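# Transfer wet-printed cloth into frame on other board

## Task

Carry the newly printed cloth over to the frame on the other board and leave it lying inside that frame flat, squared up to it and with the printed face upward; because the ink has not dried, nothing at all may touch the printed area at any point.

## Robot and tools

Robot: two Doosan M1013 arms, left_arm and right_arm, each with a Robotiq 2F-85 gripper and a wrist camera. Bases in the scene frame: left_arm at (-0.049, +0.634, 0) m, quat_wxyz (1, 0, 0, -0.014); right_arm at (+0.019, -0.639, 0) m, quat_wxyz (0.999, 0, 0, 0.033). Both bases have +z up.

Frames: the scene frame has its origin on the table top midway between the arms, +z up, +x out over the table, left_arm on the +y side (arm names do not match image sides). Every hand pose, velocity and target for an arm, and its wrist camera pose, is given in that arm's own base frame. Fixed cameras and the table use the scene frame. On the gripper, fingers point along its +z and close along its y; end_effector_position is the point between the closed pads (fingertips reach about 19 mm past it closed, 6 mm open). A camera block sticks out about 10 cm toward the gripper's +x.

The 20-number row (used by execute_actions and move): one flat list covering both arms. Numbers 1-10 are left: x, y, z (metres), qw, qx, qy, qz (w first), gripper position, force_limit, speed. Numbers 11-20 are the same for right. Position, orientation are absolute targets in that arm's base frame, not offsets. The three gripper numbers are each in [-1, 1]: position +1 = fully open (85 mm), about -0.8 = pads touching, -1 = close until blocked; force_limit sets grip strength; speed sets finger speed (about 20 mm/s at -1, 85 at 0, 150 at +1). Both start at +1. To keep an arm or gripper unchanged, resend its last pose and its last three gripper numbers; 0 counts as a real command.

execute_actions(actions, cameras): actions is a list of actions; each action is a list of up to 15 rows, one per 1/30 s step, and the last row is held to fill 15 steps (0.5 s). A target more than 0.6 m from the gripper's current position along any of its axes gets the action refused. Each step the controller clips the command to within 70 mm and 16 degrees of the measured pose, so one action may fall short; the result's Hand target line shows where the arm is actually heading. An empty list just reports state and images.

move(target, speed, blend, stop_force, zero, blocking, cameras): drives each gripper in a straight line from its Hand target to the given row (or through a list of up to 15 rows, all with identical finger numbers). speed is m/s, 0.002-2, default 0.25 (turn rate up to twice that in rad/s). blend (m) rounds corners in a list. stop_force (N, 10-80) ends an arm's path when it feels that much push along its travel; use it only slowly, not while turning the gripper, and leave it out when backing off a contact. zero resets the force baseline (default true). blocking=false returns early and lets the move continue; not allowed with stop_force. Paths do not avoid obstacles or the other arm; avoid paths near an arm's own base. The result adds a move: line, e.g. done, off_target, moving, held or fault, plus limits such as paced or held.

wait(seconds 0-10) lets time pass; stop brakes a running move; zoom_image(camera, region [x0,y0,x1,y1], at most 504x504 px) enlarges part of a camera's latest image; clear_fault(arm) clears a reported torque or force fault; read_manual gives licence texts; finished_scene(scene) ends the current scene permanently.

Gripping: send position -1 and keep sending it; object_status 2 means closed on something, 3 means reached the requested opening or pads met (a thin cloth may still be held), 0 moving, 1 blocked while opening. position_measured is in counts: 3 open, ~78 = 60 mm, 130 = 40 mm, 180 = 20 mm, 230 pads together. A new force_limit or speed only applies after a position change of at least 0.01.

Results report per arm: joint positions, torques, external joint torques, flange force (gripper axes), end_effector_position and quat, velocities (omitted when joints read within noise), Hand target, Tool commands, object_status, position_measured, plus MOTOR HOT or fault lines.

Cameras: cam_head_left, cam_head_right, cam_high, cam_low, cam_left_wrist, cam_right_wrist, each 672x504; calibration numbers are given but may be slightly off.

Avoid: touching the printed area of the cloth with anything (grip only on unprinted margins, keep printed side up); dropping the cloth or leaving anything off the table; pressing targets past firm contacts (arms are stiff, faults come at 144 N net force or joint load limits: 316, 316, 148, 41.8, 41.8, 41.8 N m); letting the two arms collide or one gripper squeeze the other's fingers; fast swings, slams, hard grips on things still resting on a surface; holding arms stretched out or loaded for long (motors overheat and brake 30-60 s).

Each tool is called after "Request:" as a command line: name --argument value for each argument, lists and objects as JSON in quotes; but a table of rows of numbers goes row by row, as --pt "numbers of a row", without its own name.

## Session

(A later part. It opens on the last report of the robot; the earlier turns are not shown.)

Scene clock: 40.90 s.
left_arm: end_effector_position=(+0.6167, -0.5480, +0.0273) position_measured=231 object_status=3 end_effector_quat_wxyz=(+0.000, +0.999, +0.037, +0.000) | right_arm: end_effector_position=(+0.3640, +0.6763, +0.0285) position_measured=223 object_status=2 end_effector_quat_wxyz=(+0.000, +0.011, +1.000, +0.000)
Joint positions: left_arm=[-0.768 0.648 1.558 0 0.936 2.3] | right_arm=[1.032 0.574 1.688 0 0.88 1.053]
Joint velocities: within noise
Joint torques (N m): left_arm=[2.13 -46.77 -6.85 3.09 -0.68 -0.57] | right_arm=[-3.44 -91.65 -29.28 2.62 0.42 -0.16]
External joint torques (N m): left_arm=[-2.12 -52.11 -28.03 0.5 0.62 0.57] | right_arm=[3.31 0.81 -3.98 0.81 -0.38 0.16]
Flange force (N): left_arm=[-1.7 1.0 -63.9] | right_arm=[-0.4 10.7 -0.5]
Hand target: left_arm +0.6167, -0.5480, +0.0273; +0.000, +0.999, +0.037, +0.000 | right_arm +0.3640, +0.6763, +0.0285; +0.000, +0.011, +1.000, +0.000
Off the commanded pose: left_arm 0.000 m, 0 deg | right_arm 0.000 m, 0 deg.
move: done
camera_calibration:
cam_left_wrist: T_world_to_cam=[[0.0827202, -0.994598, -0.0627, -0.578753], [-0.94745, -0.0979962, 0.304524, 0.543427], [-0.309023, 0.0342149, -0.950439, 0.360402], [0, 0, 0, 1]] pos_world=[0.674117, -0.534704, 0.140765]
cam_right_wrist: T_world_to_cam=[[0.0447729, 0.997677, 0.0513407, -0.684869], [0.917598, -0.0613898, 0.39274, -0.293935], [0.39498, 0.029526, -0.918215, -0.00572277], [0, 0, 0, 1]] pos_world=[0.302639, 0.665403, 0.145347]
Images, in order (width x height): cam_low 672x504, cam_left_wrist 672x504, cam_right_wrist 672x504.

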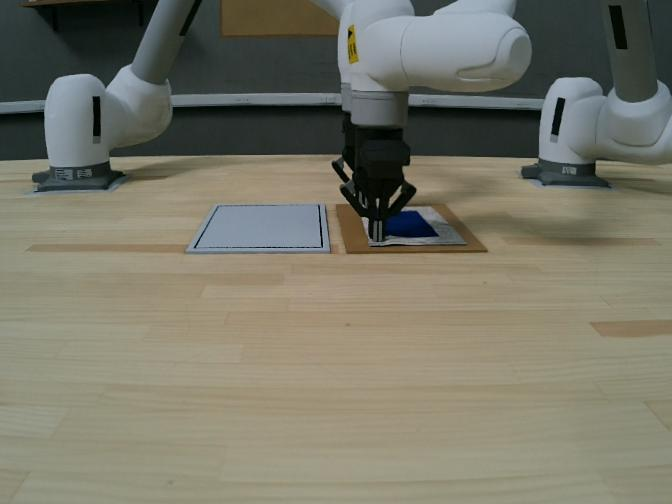

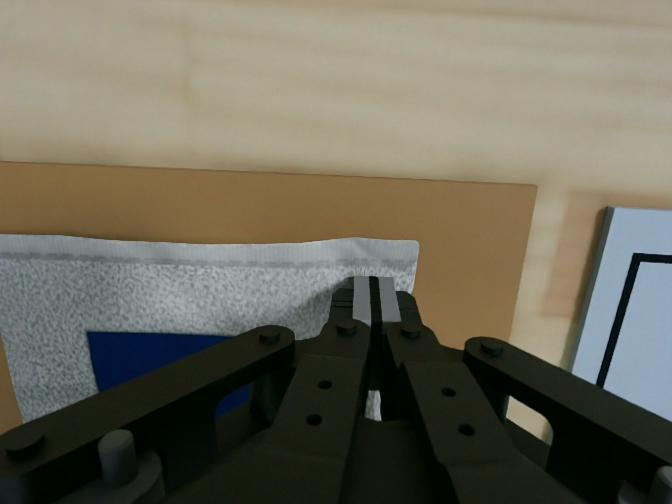

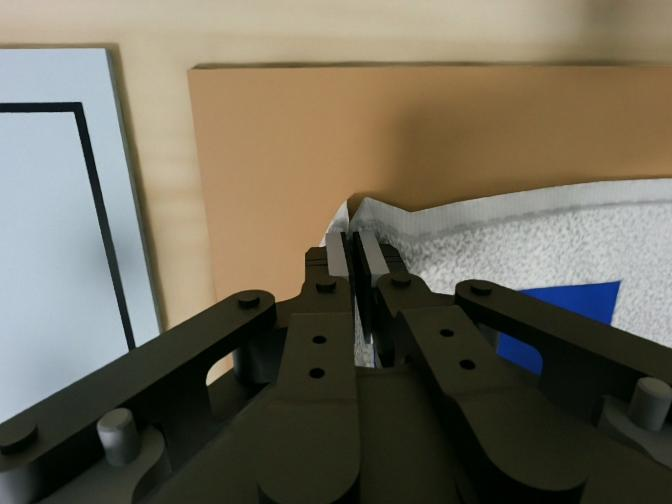

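Request:
move --pt "0.6167 -0.5480 0.05 0 0.9993 0.0365 0 -1 -0.9 -1 0.3640 0.6763 0.0285 0 0.0105 0.9999 0 -1 -0.9 -1" --pt "0.6167 -0.5370 0.045 0 0.9993 0.0365 0 -0.29 -0.9 -1 0.3640 0.6763 0.0285 0 0.0105 0.9999 0 -1 -0.9 -1" --speed 0.04 --cameras '["cam_left_wrist","cam_right_wrist"]'

Request:
move --target '[0.6167,-0.5370,0.015,0,0.9993,0.0365,0,-0.29,-0.9,-1,0.3640,0.6763,0.0285,0,0.0105,0.9999,0,-1,-0.9,-1]' --speed 0.008 --stop_force 12 --cameras '["cam_left_wrist"]'

Scene clock: 46.57 s.
left_arm: end_effector_position=(+0.6167, -0.5370, +0.0450) position_measured=165 object_status=0 end_effector_quat_wxyz=(+0.000, +0.999, +0.037, +0.000) | right_arm: end_effector_position=(+0.3640, +0.6763, +0.0285) position_measured=223 object_status=2 end_effector_quat_wxyz=(+0.000, +0.011, +1.000, +0.000)
Joint positions: left_arm=[-0.759 0.621 1.566 0 0.954 2.31] | right_arm=[1.032 0.574 1.688 0 0.88 1.053]
Joint velocities: within noise
Joint torques (N m): left_arm=[3.48 -96.71 -33.01 3.53 0.06 -0.57] | right_arm=[-3.11 -91.45 -29.28 2.6 0.43 -0.14]
External joint torques (N m): left_arm=[-3.49 -0.81 -2.46 0.12 -0.12 0.57] | right_arm=[3.02 0.63 -4.01 0.84 -0.4 0.14]
Flange force (N): left_arm=[0.6 5.7 -1.9] | right_arm=[-0.7 10.4 -0.7]
Hand target: left_arm +0.6167, -0.5370, +0.0450; +0.000, +0.999, +0.037, +0.000 | right_arm +0.3640, +0.6763, +0.0285; +0.000, +0.011, +1.000, +0.000
Off the commanded pose: left_arm 0.000 m, 0 deg | right_arm 0.000 m, 0 deg.
move: done
camera_calibration:
cam_left_wrist: T_world_to_cam=[[0.0827202, -0.994598, -0.0627, -0.56671], [-0.94745, -0.0979962, 0.304524, 0.53921], [-0.309023, 0.0342149, -0.950439, 0.376879], [0, 0, 0, 1]] pos_world=[0.674217, -0.523704, 0.158465]
cam_right_wrist: T_world_to_cam=[[0.0447729, 0.997677, 0.0513407, -0.684869], [0.917598, -0.0613898, 0.39274, -0.293935], [0.39498, 0.029526, -0.918215, -0.00572277], [0, 0, 0, 1]] pos_world=[0.302639, 0.665403, 0.145347]
Images, in order (width x height): cam_left_wrist 672x504, cam_right_wrist 672x504.

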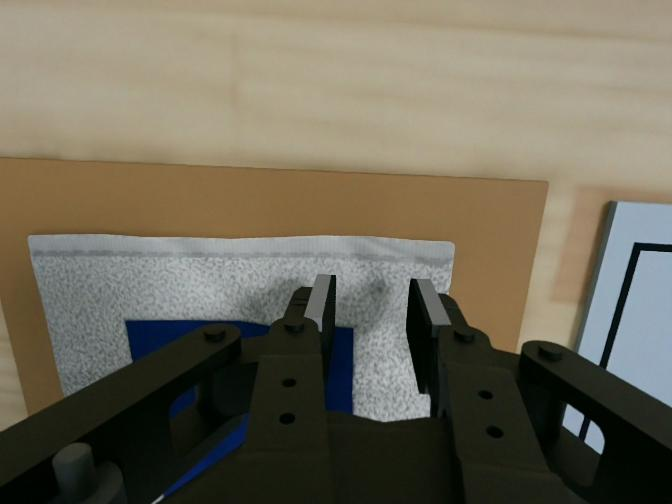

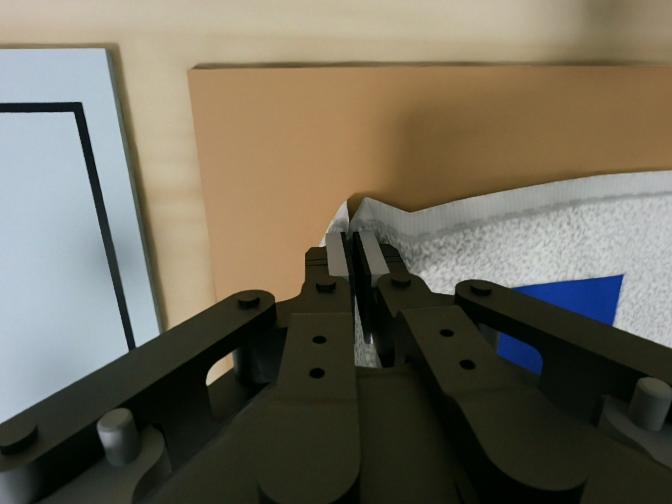

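Scene clock: 49.33 s.
left_arm: end_effector_position=(+0.6168, -0.5371, +0.0278) position_measured=165 object_status=3 end_effector_quat_wxyz=(+0.000, +0.999, +0.037, +0.000) | right_arm: end_effector_position=(+0.3640, +0.6763, +0.0285) position_measured=223 object_status=2 end_effector_quat_wxyz=(+0.000, +0.011, +1.000, +0.000)
Joint positions: left_arm=[-0.759 0.638 1.575 0 0.929 2.31] | right_arm=[1.032 0.574 1.688 0 0.88 1.053]
Joint velocities: within noise
Joint torques (N m): left_arm=[3.26 -79.53 -24.33 3.46 -0.68 -0.57] | right_arm=[-3.34 -91.62 -29.32 2.61 0.42 -0.18]
External joint torques (N m): left_arm=[-3.17 -18.15 -10.36 0.11 0.61 0.57] | right_arm=[3.29 0.67 -3.98 0.82 -0.39 0.18]
Flange force (N): left_arm=[-1.2 3.3 -23.3] | right_arm=[-0.3 10.5 -0.6]
Hand target: left_arm +0.6168, -0.5371, +0.0278; +0.000, +0.999, +0.037, +0.000 | right_arm +0.3640, +0.6763, +0.0285; +0.000, +0.011, +1.000, +0.000
Off the commanded pose: left_arm 0.013 m, 0 deg | right_arm 0.000 m, 0 deg.
move: contact (left_arm)
camera_calibration:
cam_left_wrist: T_world_to_cam=[[0.0826959, -0.994616, -0.0624605, -0.567816], [-0.94752, -0.0978924, 0.304339, 0.544576], [-0.308815, 0.0340149, -0.950514, 0.360296], [0, 0, 0, 1]] pos_world=[0.674218, -0.523704, 0.141264]
Images, in order (width x height): cam_left_wrist 672x504.

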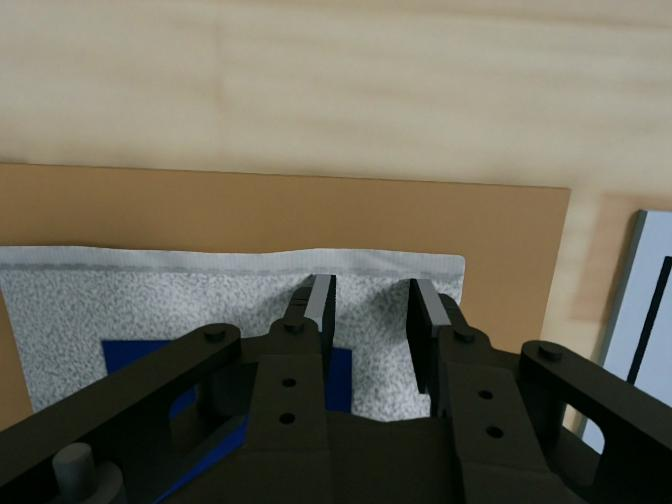

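Request:
move --target '[0.6167,-0.5370,0.0278,0,0.9993,0.0365,0,-1,-0.9,-1,0.3640,0.6763,0.0285,0,0.0105,0.9999,0,-1,-0.9,-1]' --speed 0.01 --cameras '["cam_left_wrist","cam_right_wrist","cam_low"]'

Scene clock: 51.93 s.
left_arm: end_effector_position=(+0.6167, -0.5370, +0.0278) position_measured=230 object_status=3 end_effector_quat_wxyz=(+0.000, +0.999, +0.037, +0.000) | right_arm: end_effector_position=(+0.3640, +0.6763, +0.0285) position_measured=223 object_status=2 end_effector_quat_wxyz=(+0.000, +0.011, +1.000, +0.000)
Joint positions: left_arm=[-0.759 0.638 1.575 0 0.929 2.31] | right_arm=[1.032 0.574 1.688 0 0.88 1.053]
Joint velocities: within noise
Joint torques (N m): left_arm=[3.71 -73.61 -19.5 3.58 0.32 -0.58] | right_arm=[-3.14 -91.49 -29.24 2.65 0.46 -0.14]
External joint torques (N m): left_arm=[-3.79 -24.31 -15.18 -0.01 -0.37 0.58] | right_arm=[3.21 0.25 -4.14 0.8 -0.43 0.14]
Flange force (N): left_arm=[-0.1 5.5 -30.1] | right_arm=[-0.4 10.3 -1.1]
Hand target: left_arm +0.6167, -0.5370, +0.0278; +0.000, +0.999, +0.037, +0.000 | right_arm +0.3640, +0.6763, +0.0285; +0.000, +0.011, +1.000, +0.000
Off the commanded pose: left_arm 0.000 m, 0 deg | right_arm 0.000 m, 0 deg.
move: done
camera_calibration:
cam_left_wrist: T_world_to_cam=[[0.0827202, -0.994598, -0.0627, -0.567789], [-0.94745, -0.0979962, 0.304524, 0.544448], [-0.309023, 0.0342149, -0.950439, 0.360531], [0, 0, 0, 1]] pos_world=[0.674217, -0.523704, 0.141265]
cam_right_wrist: T_world_to_cam=[[0.0447729, 0.997677, 0.0513407, -0.684869], [0.917598, -0.0613898, 0.39274, -0.293935], [0.39498, 0.029526, -0.918215, -0.00572277], [0, 0, 0, 1]] pos_world=[0.302639, 0.665403, 0.145347]
Images, in order (width x height): cam_low 672x504, cam_left_wrist 672x504, cam_right_wrist 672x504.

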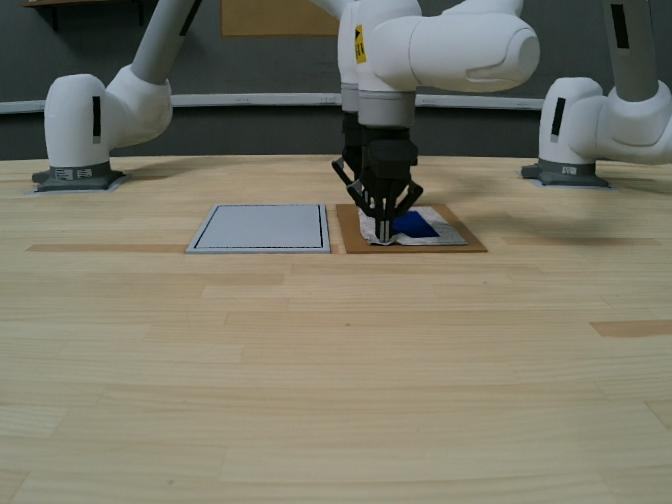

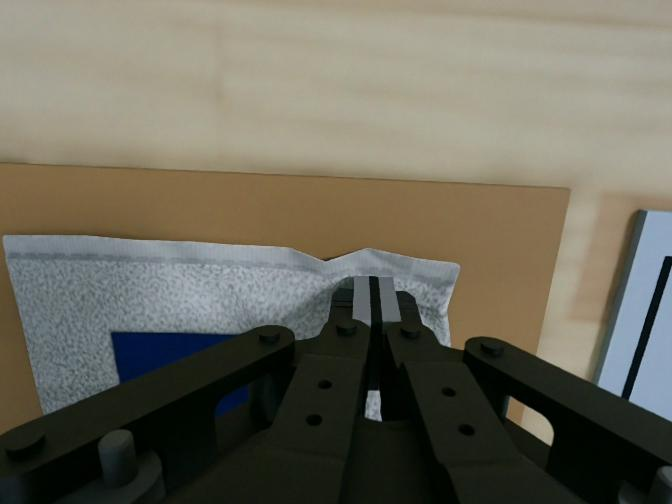

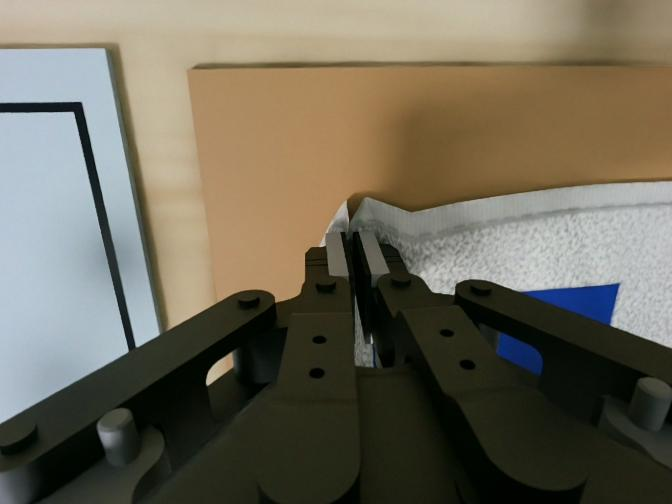

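Request:
move --target '[0.6167,-0.5450,0.05,0,0.9993,0.0365,0,-0.246,-0.5,-1,0.3640,0.6763,0.0285,0,0.0105,0.9999,0,-1,-0.9,-1]' --speed 0.04 --cameras '["cam_left_wrist","cam_low","cam_high"]'

Request:
zoom_image --camera "cam_low" --region '[330, 180, 500, 270]'

Scene clock: 58.20 s.
left_arm: end_effector_position=(+0.6167, -0.5450, +0.0500) position_measured=160 object_status=0 end_effector_quat_wxyz=(+0.000, +0.999, +0.037, +0.000) | right_arm: end_effector_position=(+0.3640, +0.6763, +0.0285) position_measured=223 object_status=2 end_effector_quat_wxyz=(+0.000, +0.011, +1.000, +0.000)
Joint positions: left_arm=[-0.766 0.624 1.551 0 0.967 2.303] | right_arm=[1.032 0.574 1.688 0 0.88 1.053]
Joint velocities: within noise
Joint torques (N m): left_arm=[3.41 -97.42 -33.35 3.54 0.05 -0.58] | right_arm=[-3.17 -91.4 -29.38 2.63 0.43 -0.14]
External joint torques (N m): left_arm=[-3.47 -0.72 -2.47 0.14 -0.11 0.58] | right_arm=[3.09 0.08 -4.01 0.81 -0.4 0.14]
Flange force (N): left_arm=[0.7 5.8 -1.8] | right_arm=[-0.3 9.8 -1.2]
Hand target: left_arm +0.6167, -0.5450, +0.0500; +0.000, +0.999, +0.037, +0.000 | right_arm +0.3640, +0.6763, +0.0285; +0.000, +0.011, +1.000, +0.000
Off the commanded pose: left_arm 0.000 m, 0 deg | right_arm 0.000 m, 0 deg.
move: done
camera_calibration:
cam_left_wrist: T_world_to_cam=[[0.0827501, -0.994602, -0.0626052, -0.574385], [-0.947447, -0.0979957, 0.304533, 0.53687], [-0.309024, 0.034115, -0.950442, 0.381948], [0, 0, 0, 1]] pos_world=[0.674217, -0.531704, 0.163565]
Images, in order (width x height): cam_high 672x504, cam_low 672x504, cam_left_wrist 672x504.

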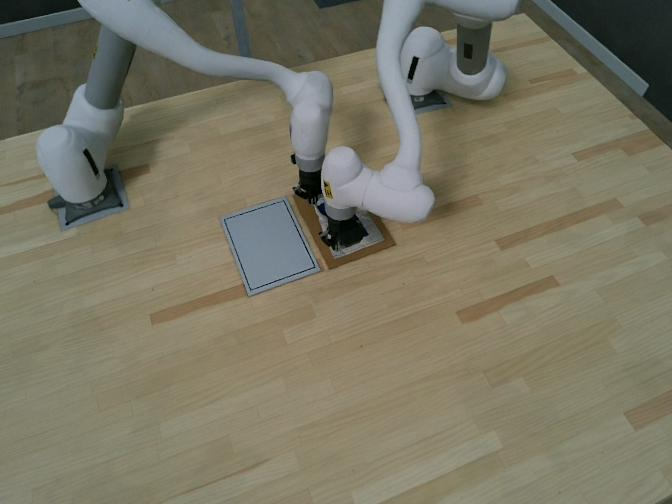

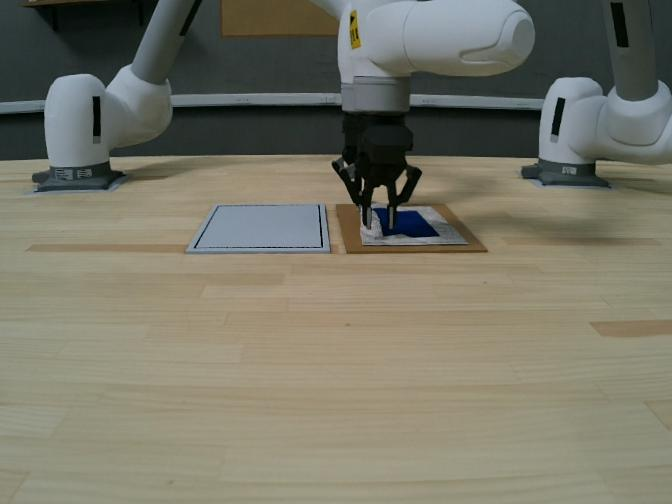

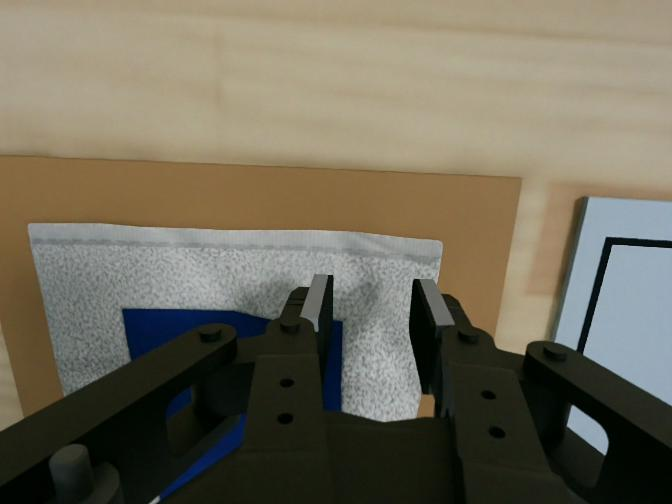

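Scaled by 2.965 from the camera's 672x504 image, which has a finer 960x720 frame.

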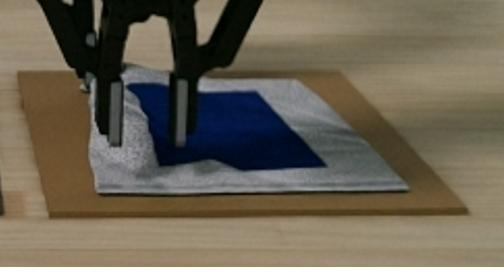

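Request:
execute_actions --actions '[]'

Request:
zoom_image --camera "cam_left_wrist" --region '[160, 60, 560, 360]'

Scene clock: 64.77 s.
left_arm: end_effector_position=(+0.6167, -0.5450, +0.0500) position_measured=160 object_status=3 end_effector_quat_wxyz=(+0.000, +0.999, +0.037, +0.000) | right_arm: end_effector_position=(+0.3640, +0.6763, +0.0285) position_measured=223 object_status=2 end_effector_quat_wxyz=(+0.000, +0.011, +1.000, +0.000)
Joint positions: left_arm=[-0.766 0.624 1.551 0 0.967 2.303] | right_arm=[1.032 0.574 1.688 0 0.88 1.053]
Joint velocities: within noise
Joint torques (N m): left_arm=[3.55 -97.31 -33.28 3.54 0.06 -0.56] | right_arm=[-3.47 -91.43 -29.21 2.6 0.42 -0.2]
External joint torques (N m): left_arm=[-3.52 -0.6 -2.42 0.13 -0.12 0.56] | right_arm=[3.25 0.41 -4.17 0.85 -0.39 0.2]
Flange force (N): left_arm=[0.7 5.9 -1.7] | right_arm=[-0.4 10.6 -1.0]
Hand target: left_arm +0.6167, -0.5450, +0.0500; +0.000, +0.999, +0.037, +0.000 | right_arm +0.3640, +0.6763, +0.0285; +0.000, +0.011, +1.000, +0.000
Tool commands: left_gripper/position=-0.246 left_gripper/force_limit=-0.5 left_gripper/speed=-1.0 right_gripper/position=-1.0 right_gripper/force_limit=-0.9 right_gripper/speed=-1.0
Off the commanded pose: left_arm 0.000 m, 0 deg | right_arm 0.000 m, 0 deg.
camera_calibration:
cam_left_wrist: T_world_to_cam=[[0.0827202, -0.994598, -0.0627, -0.574354], [-0.94745, -0.0979962, 0.304524, 0.536903], [-0.309023, 0.0342149, -0.950439, 0.381905], [0, 0, 0, 1]] pos_world=[0.674217, -0.531704, 0.163465]
cam_right_wrist: T_world_to_cam=[[0.0447729, 0.997677, 0.0513407, -0.684869], [0.917598, -0.0613898, 0.39274, -0.293935], [0.39498, 0.029526, -0.918215, -0.00572277], [0, 0, 0, 1]] pos_world=[0.302639, 0.665403, 0.145347]

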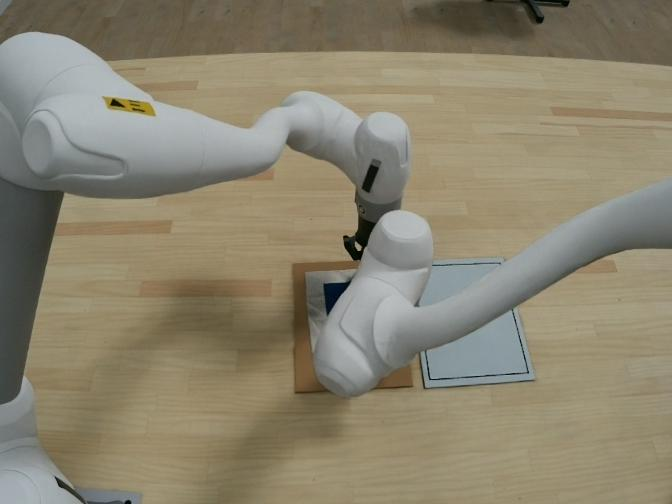

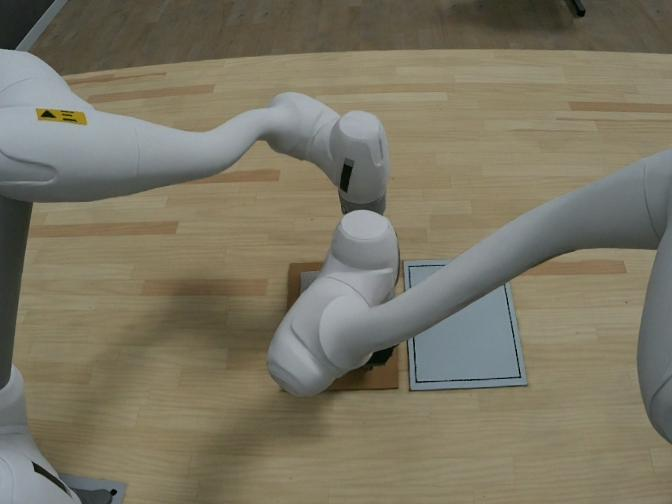

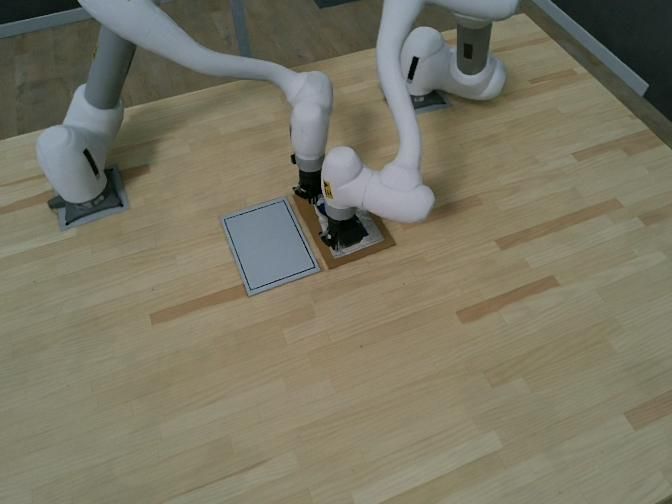

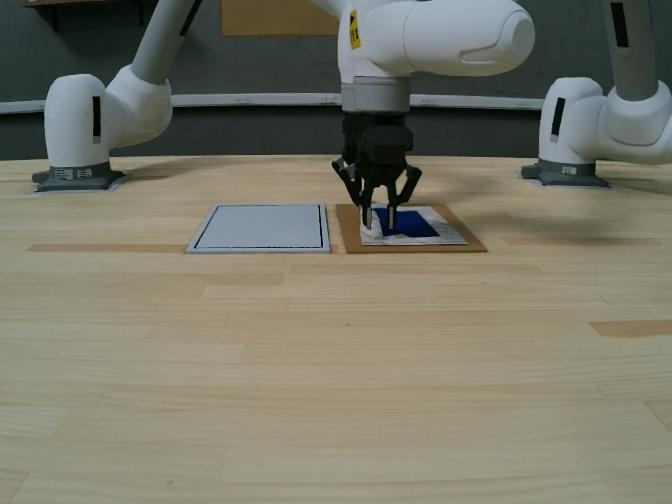

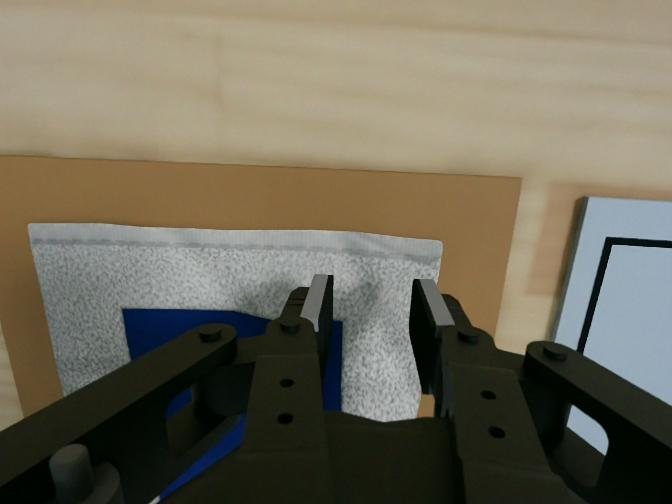

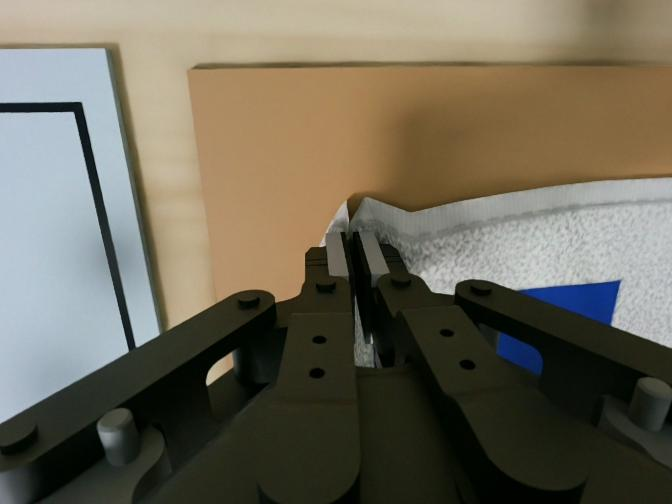

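Scaled by 1.260 from the camera's 672x504 image, which has a finer 960x720 frame.

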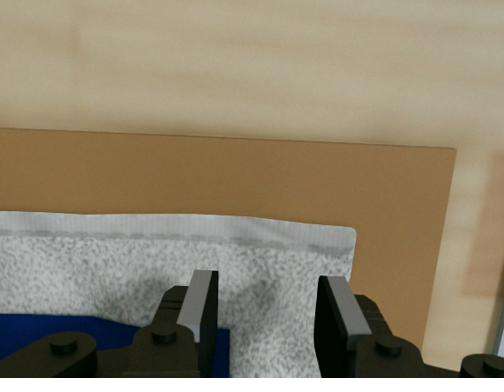

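Request:
move --pt "0.611 -0.556 0.05 0 0.9993 0.0365 0 -0.246 -0.9 -1 0.364 0.6763 0.0285 0 0.0105 0.9999 0 -1 -0.9 -1" --pt "0.611 -0.556 0.034 0 0.9993 0.0365 0 -0.246 -0.9 -1 0.364 0.6763 0.0285 0 0.0105 0.9999 0 -1 -0.9 -1" --speed 0.05 --cameras '["cam_left_wrist"]'

Request:
move --target '[0.611,-0.556,0.015,0,0.9993,0.0365,0,-0.246,-0.9,-1,0.364,0.6763,0.0285,0,0.0105,0.9999,0,-1,-0.9,-1]' --speed 0.008 --stop_force 14 --cameras '["cam_left_wrist"]'

Scene clock: 68.20 s.
left_arm: end_effector_position=(+0.6110, -0.5560, +0.0340) position_measured=160 object_status=3 end_effector_quat_wxyz=(+0.000, +0.999, +0.037, +0.000) | right_arm: end_effector_position=(+0.3640, +0.6763, +0.0285) position_measured=223 object_status=2 end_effector_quat_wxyz=(+0.000, +0.011, +1.000, +0.000)
Joint positions: left_arm=[-0.78 0.643 1.552 0 0.947 2.288] | right_arm=[1.032 0.574 1.688 0 0.88 1.053]
Joint velocities: within noise
Joint torques (N m): left_arm=[3.22 -98.3 -32.82 3.49 0.08 -0.55] | right_arm=[-3.33 -91.55 -29.37 2.63 0.39 -0.17]
External joint torques (N m): left_arm=[-3.38 -0.38 -2.33 0.13 -0.13 0.55] | right_arm=[3.37 0.92 -3.85 0.8 -0.36 0.17]
Flange force (N): left_arm=[0.8 5.8 -1.3] | right_arm=[-0.3 10.6 -0.3]
Hand target: left_arm +0.6110, -0.5560, +0.0340; +0.000, +0.999, +0.037, +0.000 | right_arm +0.3640, +0.6763, +0.0285; +0.000, +0.011, +1.000, +0.000
Off the commanded pose: left_arm 0.000 m, 0 deg | right_arm 0.000 m, 0 deg.
move: done
camera_calibration:
cam_left_wrist: T_world_to_cam=[[0.0827501, -0.994602, -0.0626052, -0.585856], [-0.947447, -0.0979957, 0.304533, 0.535264], [-0.309024, 0.034115, -0.950442, 0.365354], [0, 0, 0, 1]] pos_world=[0.668517, -0.542704, 0.147565]
Images, in order (width x height): cam_left_wrist 672x504.

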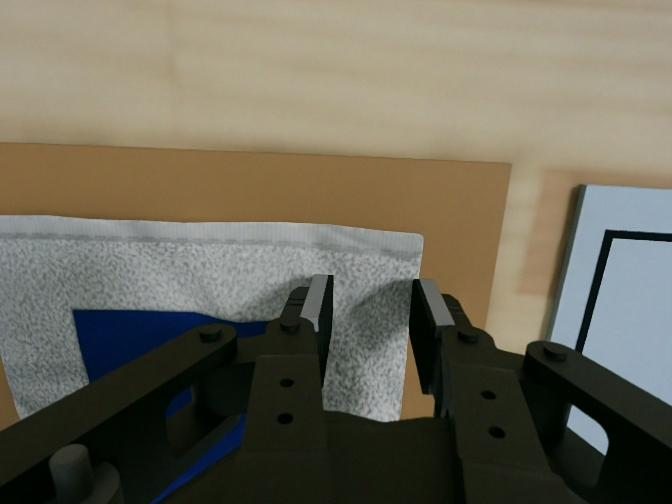

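Scene clock: 69.63 s.
left_arm: end_effector_position=(+0.6111, -0.5561, +0.0275) position_measured=160 object_status=3 end_effector_quat_wxyz=(+0.000, +0.999, +0.037, +0.000) | right_arm: end_effector_position=(+0.3640, +0.6763, +0.0285) position_measured=223 object_status=2 end_effector_quat_wxyz=(+0.000, +0.011, +1.000, +0.000)
Joint positions: left_arm=[-0.78 0.649 1.555 0 0.938 2.288] | right_arm=[1.032 0.574 1.688 0 0.88 1.053]
Joint velocities: within noise
Joint torques (N m): left_arm=[3.61 -79.89 -23.79 3.51 -0.52 -0.59] | right_arm=[-3.18 -91.33 -29.36 2.63 0.41 -0.19]
External joint torques (N m): left_arm=[-3.76 -19.34 -11.19 0.09 0.46 0.59] | right_arm=[3.29 0.19 -4.04 0.82 -0.38 0.19]
Flange force (N): left_arm=[-1.5 4.0 -24.4] | right_arm=[-0.1 10.2 -1.2]
Hand target: left_arm +0.6111, -0.5561, +0.0275; +0.000, +0.999, +0.037, +0.000 | right_arm +0.3640, +0.6763, +0.0285; +0.000, +0.011, +1.000, +0.000
Off the commanded pose: left_arm 0.012 m, 0 deg | right_arm 0.000 m, 0 deg.
move: contact (left_arm)
camera_calibration:
cam_left_wrist: T_world_to_cam=[[0.0827258, -0.994619, -0.0623657, -0.586296], [-0.947517, -0.0978918, 0.304349, 0.537404], [-0.308816, 0.0339151, -0.950517, 0.358843], [0, 0, 0, 1]] pos_world=[0.668518, -0.542704, 0.140964]
Images, in order (width x height): cam_left_wrist 672x504.

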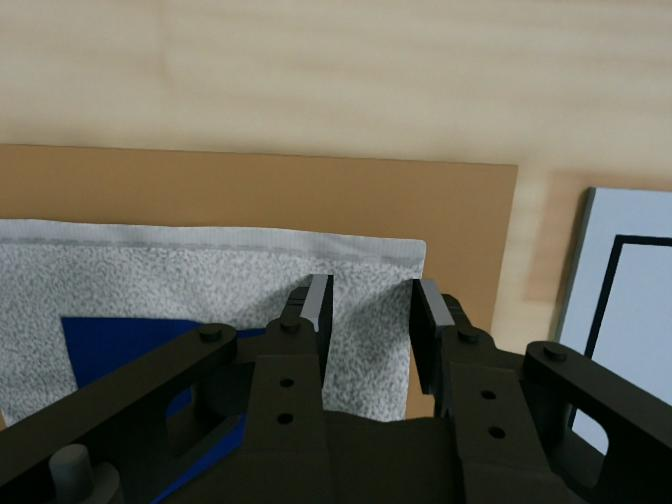

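Request:
execute_actions --actions '[[[0.6111,-0.5561,0.0275,0,0.9993,0.0365,0,-1,-0.9,-0.5,0.364,0.6763,0.0285,0,0.0105,0.9999,0,-1,-0.9,-1]],[[0.6111,-0.5561,0.0275,0,0.9993,0.0365,0,-1,-0.9,-0.5,0.364,0.6763,0.0285,0,0.0105,0.9999,0,-1,-0.9,-1]]]' --cameras '["cam_left_wrist"]'

Scene clock: 72.60 s.
left_arm: end_effector_position=(+0.6111, -0.5561, +0.0275) position_measured=231 object_status=3 end_effector_quat_wxyz=(+0.000, +0.999, +0.037, +0.000) | right_arm: end_effector_position=(+0.3640, +0.6763, +0.0285) position_measured=223 object_status=2 end_effector_quat_wxyz=(+0.000, +0.011, +1.000, +0.000)
Joint positions: left_arm=[-0.78 0.649 1.554 0 0.938 2.288] | right_arm=[1.032 0.574 1.688 0 0.88 1.053]
Joint velocities: within noise
Joint torques (N m): left_arm=[3.23 -61.75 -13.43 3.44 0.1 -0.58] | right_arm=[-3.35 -91.67 -29.28 2.64 0.43 -0.19]
External joint torques (N m): left_arm=[-3.14 -37.33 -21.47 0.16 -0.16 0.58] | right_arm=[3.18 1.18 -3.91 0.79 -0.39 0.19]
External joint torques at the end of the 1st action: left_arm=[-4.04 -40.3 -23.42 -0.16 -0.14 0.56] | right_arm=[3.59 0.36 -3.89 0.84 -0.38 0.16]
Flange force (N): left_arm=[-0.7 3.8 -45.5] | right_arm=[-0.7 10.9 0.0]
Flange force at the end of the 1st action (N): left_arm=[-1.0 5.1 -49.3] | right_arm=[0.3 10.2 -0.9]
Hand target: left_arm +0.6111, -0.5561, +0.0275; +0.000, +0.999, +0.037, +0.000 | right_arm +0.3640, +0.6763, +0.0285; +0.000, +0.011, +1.000, +0.000
Off the commanded pose: left_arm 0.000 m, 0 deg | right_arm 0.000 m, 0 deg.
camera_calibration:
cam_left_wrist: T_world_to_cam=[[0.0827501, -0.994602, -0.0626052, -0.586377], [-0.947447, -0.0979957, 0.304533, 0.537359], [-0.309024, 0.034115, -0.950442, 0.359116], [0, 0, 0, 1]] pos_world=[0.668617, -0.542804, 0.140965]
Images, in order (width x height): cam_left_wrist 672x504.

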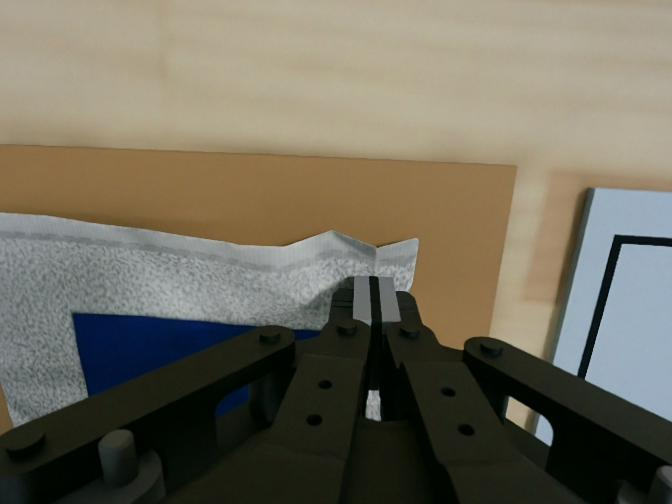

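Request:
move --target '[0.6111,-0.5561,0.04,0,0.9993,0.0365,0,-1,-0.9,-0.5,0.364,0.6763,0.0285,0,0.0105,0.9999,0,-1,-0.9,-1]' --speed 0.03 --cameras '["cam_left_wrist"]'

Request:
zoom_image --camera "cam_left_wrist" --region '[220, 160, 520, 385]'

Scene clock: 74.73 s.
left_arm: end_effector_position=(+0.6111, -0.5561, +0.0400) position_measured=231 object_status=3 end_effector_quat_wxyz=(+0.000, +0.999, +0.036, +0.000) | right_arm: end_effector_position=(+0.3640, +0.6763, +0.0285) position_measured=223 object_status=2 end_effector_quat_wxyz=(+0.000, +0.011, +1.000, +0.000)
Joint positions: left_arm=[-0.78 0.637 1.548 0 0.956 2.288] | right_arm=[1.032 0.574 1.688 0 0.88 1.053]
Joint velocities: within noise
Joint torques (N m): left_arm=[3.46 -98.21 -32.99 3.52 0.06 -0.61] | right_arm=[-3.15 -91.51 -29.39 2.59 0.41 -0.18]
External joint torques (N m): left_arm=[-3.46 -0.44 -2.43 0.13 -0.11 0.61] | right_arm=[3.11 0.77 -3.86 0.84 -0.38 0.18]
Flange force (N): left_arm=[0.9 6.0 -1.5] | right_arm=[-0.5 10.3 -0.5]
Hand target: left_arm +0.6111, -0.5561, +0.0400; +0.000, +0.999, +0.037, +0.000 | right_arm +0.3640, +0.6763, +0.0285; +0.000, +0.011, +1.000, +0.000
Off the commanded pose: left_arm 0.000 m, 0 deg | right_arm 0.000 m, 0 deg.
move: done
camera_calibration:
cam_left_wrist: T_world_to_cam=[[0.0827202, -0.994598, -0.0627, -0.585558], [-0.94745, -0.0979962, 0.304524, 0.533555], [-0.309023, 0.0342149, -0.950439, 0.37105], [0, 0, 0, 1]] pos_world=[0.668617, -0.542804, 0.153465]
Images, in order (width x height): cam_left_wrist 672x504.

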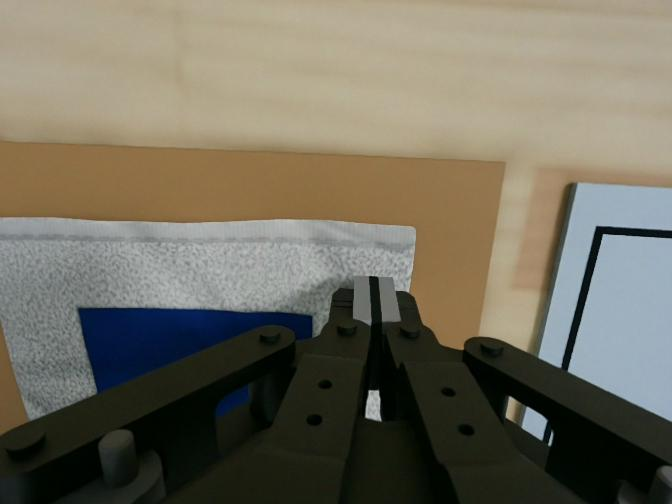

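Scaled by 1.680 from the camera's 672x504 image, which has a finer 960x720 frame.

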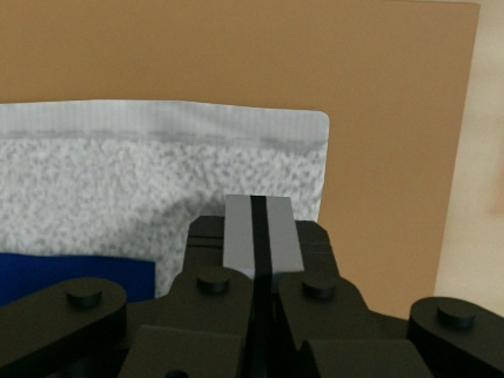

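Request:
move --pt "0.611 -0.547 0.04 0 0.9993 0.0365 0 -0.2 -0.6 -0.5 0.364 0.6763 0.0285 0 0.0105 0.9999 0 -1 -0.9 -1" --pt "0.611 -0.547 0.034 0 0.9993 0.0365 0 -0.2 -0.6 -0.5 0.364 0.6763 0.0285 0 0.0105 0.9999 0 -1 -0.9 -1" --speed 0.05 --cameras '["cam_left_wrist"]'

Request:
move --target '[0.611,-0.547,0.015,0,0.9993,0.0365,0,-0.2,-0.6,-0.5,0.364,0.6763,0.0285,0,0.0105,0.9999,0,-1,-0.9,-1]' --speed 0.008 --stop_force 22 --cameras '["cam_left_wrist"]'

Scene clock: 82.47 s.
left_arm: end_effector_position=(+0.6110, -0.5470, +0.0340) position_measured=154 object_status=0 end_effector_quat_wxyz=(+0.000, +0.999, +0.036, +0.000) | right_arm: end_effector_position=(+0.3640, +0.6763, +0.0285) position_measured=223 object_status=2 end_effector_quat_wxyz=(+0.000, +0.011, +1.000, +0.000)
Joint positions: left_arm=[-0.772 0.635 1.566 0 0.941 2.296] | right_arm=[1.032 0.574 1.688 0 0.88 1.053]
Joint velocities: within noise
Joint torques (N m): left_arm=[3.58 -97.4 -32.74 3.5 0.03 -0.58] | right_arm=[-3.28 -91.66 -29.39 2.62 0.41 -0.18]
External joint torques (N m): left_arm=[-3.43 -0.44 -2.23 0.11 -0.09 0.57] | right_arm=[3.14 0.79 -3.94 0.82 -0.38 0.18]
Flange force (N): left_arm=[0.6 5.6 -1.4] | right_arm=[-0.5 10.5 -0.5]
Hand target: left_arm +0.6110, -0.5470, +0.0340; +0.000, +0.999, +0.037, +0.000 | right_arm +0.3640, +0.6763, +0.0285; +0.000, +0.011, +1.000, +0.000
Off the commanded pose: left_arm 0.000 m, 0 deg | right_arm 0.000 m, 0 deg.
move: done
camera_calibration:
cam_left_wrist: T_world_to_cam=[[0.082753, -0.994602, -0.0625974, -0.576908], [-0.947477, -0.0979928, 0.304443, 0.53618], [-0.308934, 0.034116, -0.950472, 0.364991], [0, 0, 0, 1]] pos_world=[0.668517, -0.533704, 0.147565]
Images, in order (width x height): cam_left_wrist 672x504.

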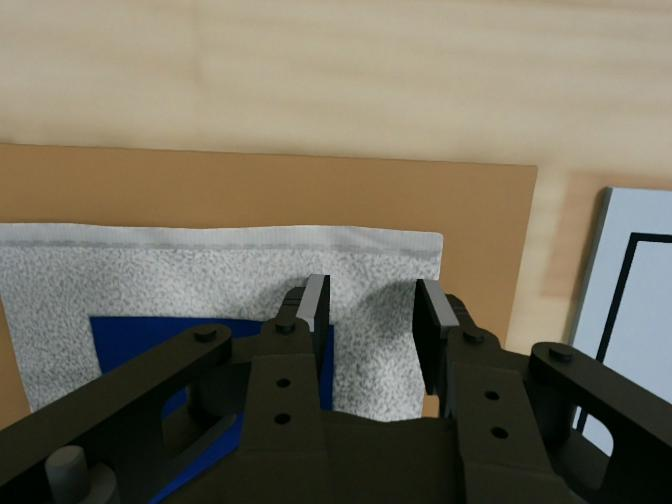

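Scene clock: 83.93 s.
left_arm: end_effector_position=(+0.6111, -0.5471, +0.0272) position_measured=154 object_status=3 end_effector_quat_wxyz=(+0.000, +0.999, +0.036, +0.000) | right_arm: end_effector_position=(+0.3640, +0.6763, +0.0285) position_measured=223 object_status=2 end_effector_quat_wxyz=(+0.000, +0.011, +1.000, +0.000)
Joint positions: left_arm=[-0.772 0.641 1.569 0 0.931 2.296] | right_arm=[1.032 0.574 1.688 0 0.88 1.053]
Joint velocities: within noise
Joint torques (N m): left_arm=[3.47 -71.11 -20.31 3.51 -1.04 -0.56] | right_arm=[-3.19 -91.53 -29.37 2.62 0.39 -0.15]
External joint torques (N m): left_arm=[-3.28 -27.57 -14.56 0.08 0.99 0.56] | right_arm=[3.25 0.26 -4.09 0.83 -0.37 0.15]
Flange force (N): left_arm=[-2.6 2.1 -34.8] | right_arm=[-0.3 10.3 -1.1]
Hand target: left_arm +0.6111, -0.5471, +0.0272; +0.000, +0.999, +0.036, +0.000 | right_arm +0.3640, +0.6763, +0.0285; +0.000, +0.011, +1.000, +0.000
Off the commanded pose: left_arm 0.012 m, 0 deg | right_arm 0.000 m, 0 deg.
move: contact (left_arm)
camera_calibration:
cam_left_wrist: T_world_to_cam=[[0.0827287, -0.994619, -0.0623578, -0.57736], [-0.947547, -0.0978889, 0.304258, 0.53838], [-0.308725, 0.033916, -0.950546, 0.358292], [0, 0, 0, 1]] pos_world=[0.668518, -0.533704, 0.140764]
Images, in order (width x height): cam_left_wrist 672x504.

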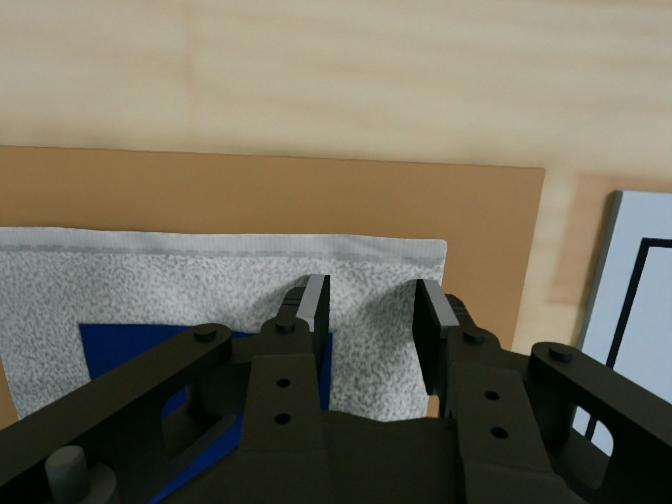

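Request:
execute_actions --actions '[[[0.6111,-0.5471,0.0272,0,0.9993,0.0365,0,-1,-0.6,-0.5,0.364,0.6763,0.0285,0,0.0105,0.9999,0,-1,-0.9,-1]],[[0.6111,-0.5471,0.0272,0,0.9993,0.0365,0,-1,-0.6,-0.5,0.364,0.6763,0.0285,0,0.0105,0.9999,0,-1,-0.9,-1]]]' --cameras '["cam_left_wrist"]'

Request:
zoom_image --camera "cam_left_wrist" --region '[220, 160, 520, 385]'

Scene clock: 86.67 s.
left_arm: end_effector_position=(+0.6111, -0.5471, +0.0272) position_measured=231 object_status=3 end_effector_quat_wxyz=(+0.000, +0.999, +0.036, +0.000) | right_arm: end_effector_position=(+0.3640, +0.6763, +0.0285) position_measured=223 object_status=2 end_effector_quat_wxyz=(+0.000, +0.011, +1.000, +0.000)
Joint positions: left_arm=[-0.772 0.641 1.569 0 0.931 2.296] | right_arm=[1.032 0.574 1.688 0 0.88 1.053]
Joint velocities: within noise
Joint torques (N m): left_arm=[2.9 -44.76 -5.08 3.3 -0.12 -0.59] | right_arm=[-3.36 -91.74 -29.34 2.64 0.45 -0.16]
External joint torques (N m): left_arm=[-2.82 -53.58 -29.69 0.27 0.07 0.59] | right_arm=[3.15 0.95 -3.89 0.79 -0.41 0.16]
External joint torques at the end of the 1st action: left_arm=[-4.69 -55.35 -30.75 -0.22 -0.29 0.57] | right_arm=[3.17 0.88 -3.99 0.82 -0.42 0.16]
Flange force (N): left_arm=[-1.4 2.5 -65.7] | right_arm=[-0.6 10.6 -0.3]
Flange force at the end of the 1st action (N): left_arm=[-3.2 3.9 -67.3] | right_arm=[-0.6 10.7 -0.4]
Hand target: left_arm +0.6111, -0.5471, +0.0272; +0.000, +0.999, +0.037, +0.000 | right_arm +0.3640, +0.6763, +0.0285; +0.000, +0.011, +1.000, +0.000
Off the commanded pose: left_arm 0.000 m, 0 deg | right_arm 0.000 m, 0 deg.
camera_calibration:
cam_left_wrist: T_world_to_cam=[[0.0827202, -0.994598, -0.0627, -0.577409], [-0.94745, -0.0979962, 0.304524, 0.538335], [-0.309023, 0.0342149, -0.950439, 0.358576], [0, 0, 0, 1]] pos_world=[0.668617, -0.533804, 0.140665]
Images, in order (width x height): cam_left_wrist 672x504.

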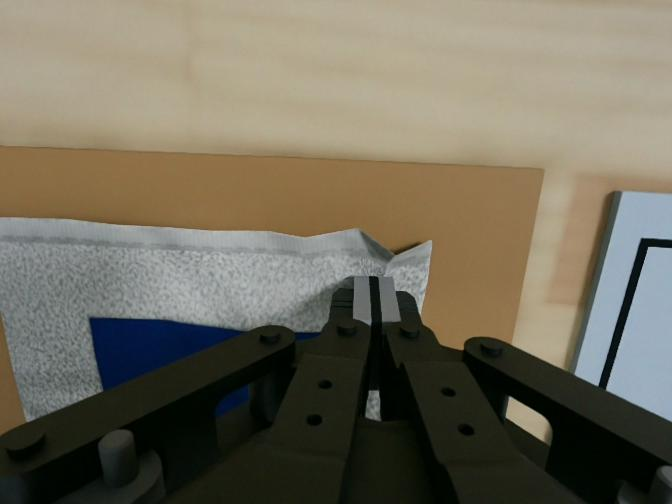

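Scaled by 1.680 from the camera's 672x504 image, which has a finer 960x720 frame.

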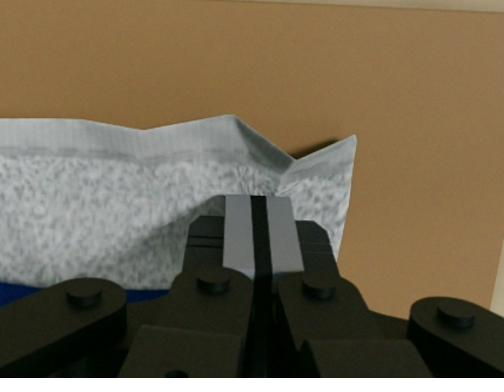

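Request:
move --pt "0.6111 -0.5471 0.04 0 0.9993 0.0365 0 -1 -0.6 -0.5 0.364 0.6763 0.0285 0 0.0105 0.9999 0 -1 -0.9 -1" --pt "0.62 -0.549 0.045 0 0.9993 0.0365 0 -0.246 -0.9 -0.5 0.364 0.6763 0.0285 0 0.0105 0.9999 0 -1 -0.9 -1" --pt "0.62 -0.549 0.034 0 0.9993 0.0365 0 -0.246 -0.9 -0.5 0.364 0.6763 0.0285 0 0.0105 0.9999 0 -1 -0.9 -1" --speed 0.04 --cameras '["cam_left_wrist"]'

Request:
zoom_image --camera "cam_left_wrist" --region '[220, 160, 520, 385]'

Scene clock: 91.77 s.
left_arm: end_effector_position=(+0.6200, -0.5490, +0.0340) position_measured=160 object_status=3 end_effector_quat_wxyz=(+0.000, +0.999, +0.036, +0.000) | right_arm: end_effector_position=(+0.3640, +0.6763, +0.0285) position_measured=223 object_status=2 end_effector_quat_wxyz=(+0.000, +0.011, +1.000, +0.000)
Joint positions: left_arm=[-0.766 0.645 1.547 0 0.949 2.302] | right_arm=[1.032 0.574 1.688 0 0.88 1.053]
Joint velocities: within noise
Joint torques (N m): left_arm=[3.48 -98.44 -32.92 3.5 0.01 -0.56] | right_arm=[-3.48 -91.45 -29.43 2.62 0.39 -0.17]
External joint torques (N m): left_arm=[-3.64 -0.58 -2.26 0.12 -0.07 0.56] | right_arm=[3.62 0.46 -3.87 0.83 -0.36 0.17]
Flange force (N): left_arm=[0.4 5.8 -1.6] | right_arm=[0.3 10.3 -0.8]
Hand target: left_arm +0.6200, -0.5490, +0.0340; +0.000, +0.999, +0.037, +0.000 | right_arm +0.3640, +0.6763, +0.0285; +0.000, +0.011, +1.000, +0.000
Off the commanded pose: left_arm 0.000 m, 0 deg | right_arm 0.000 m, 0 deg.
move: done
camera_calibration:
cam_left_wrist: T_world_to_cam=[[0.082753, -0.994602, -0.0625974, -0.579642], [-0.947477, -0.0979928, 0.304443, 0.544512], [-0.308934, 0.034116, -0.950472, 0.36784], [0, 0, 0, 1]] pos_world=[0.677517, -0.535704, 0.147565]
Images, in order (width x height): cam_left_wrist 672x504.

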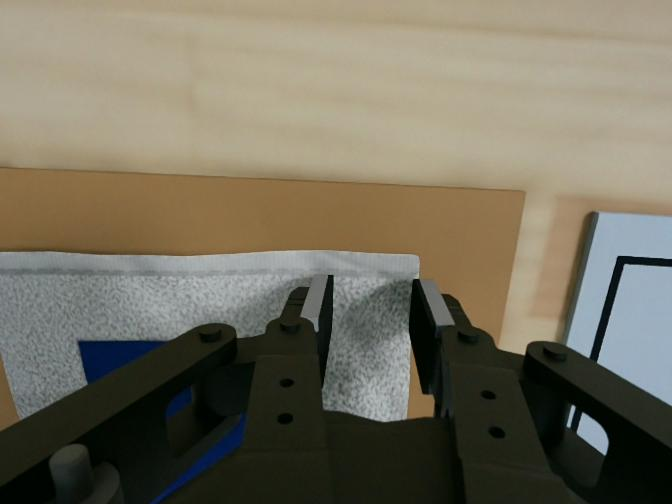

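Scaled by 1.680 from the camera's 672x504 image, which has a finer 960x720 frame.

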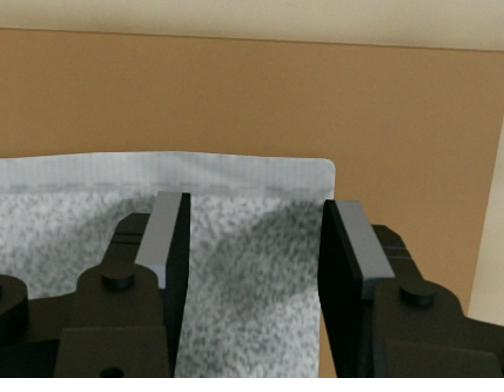

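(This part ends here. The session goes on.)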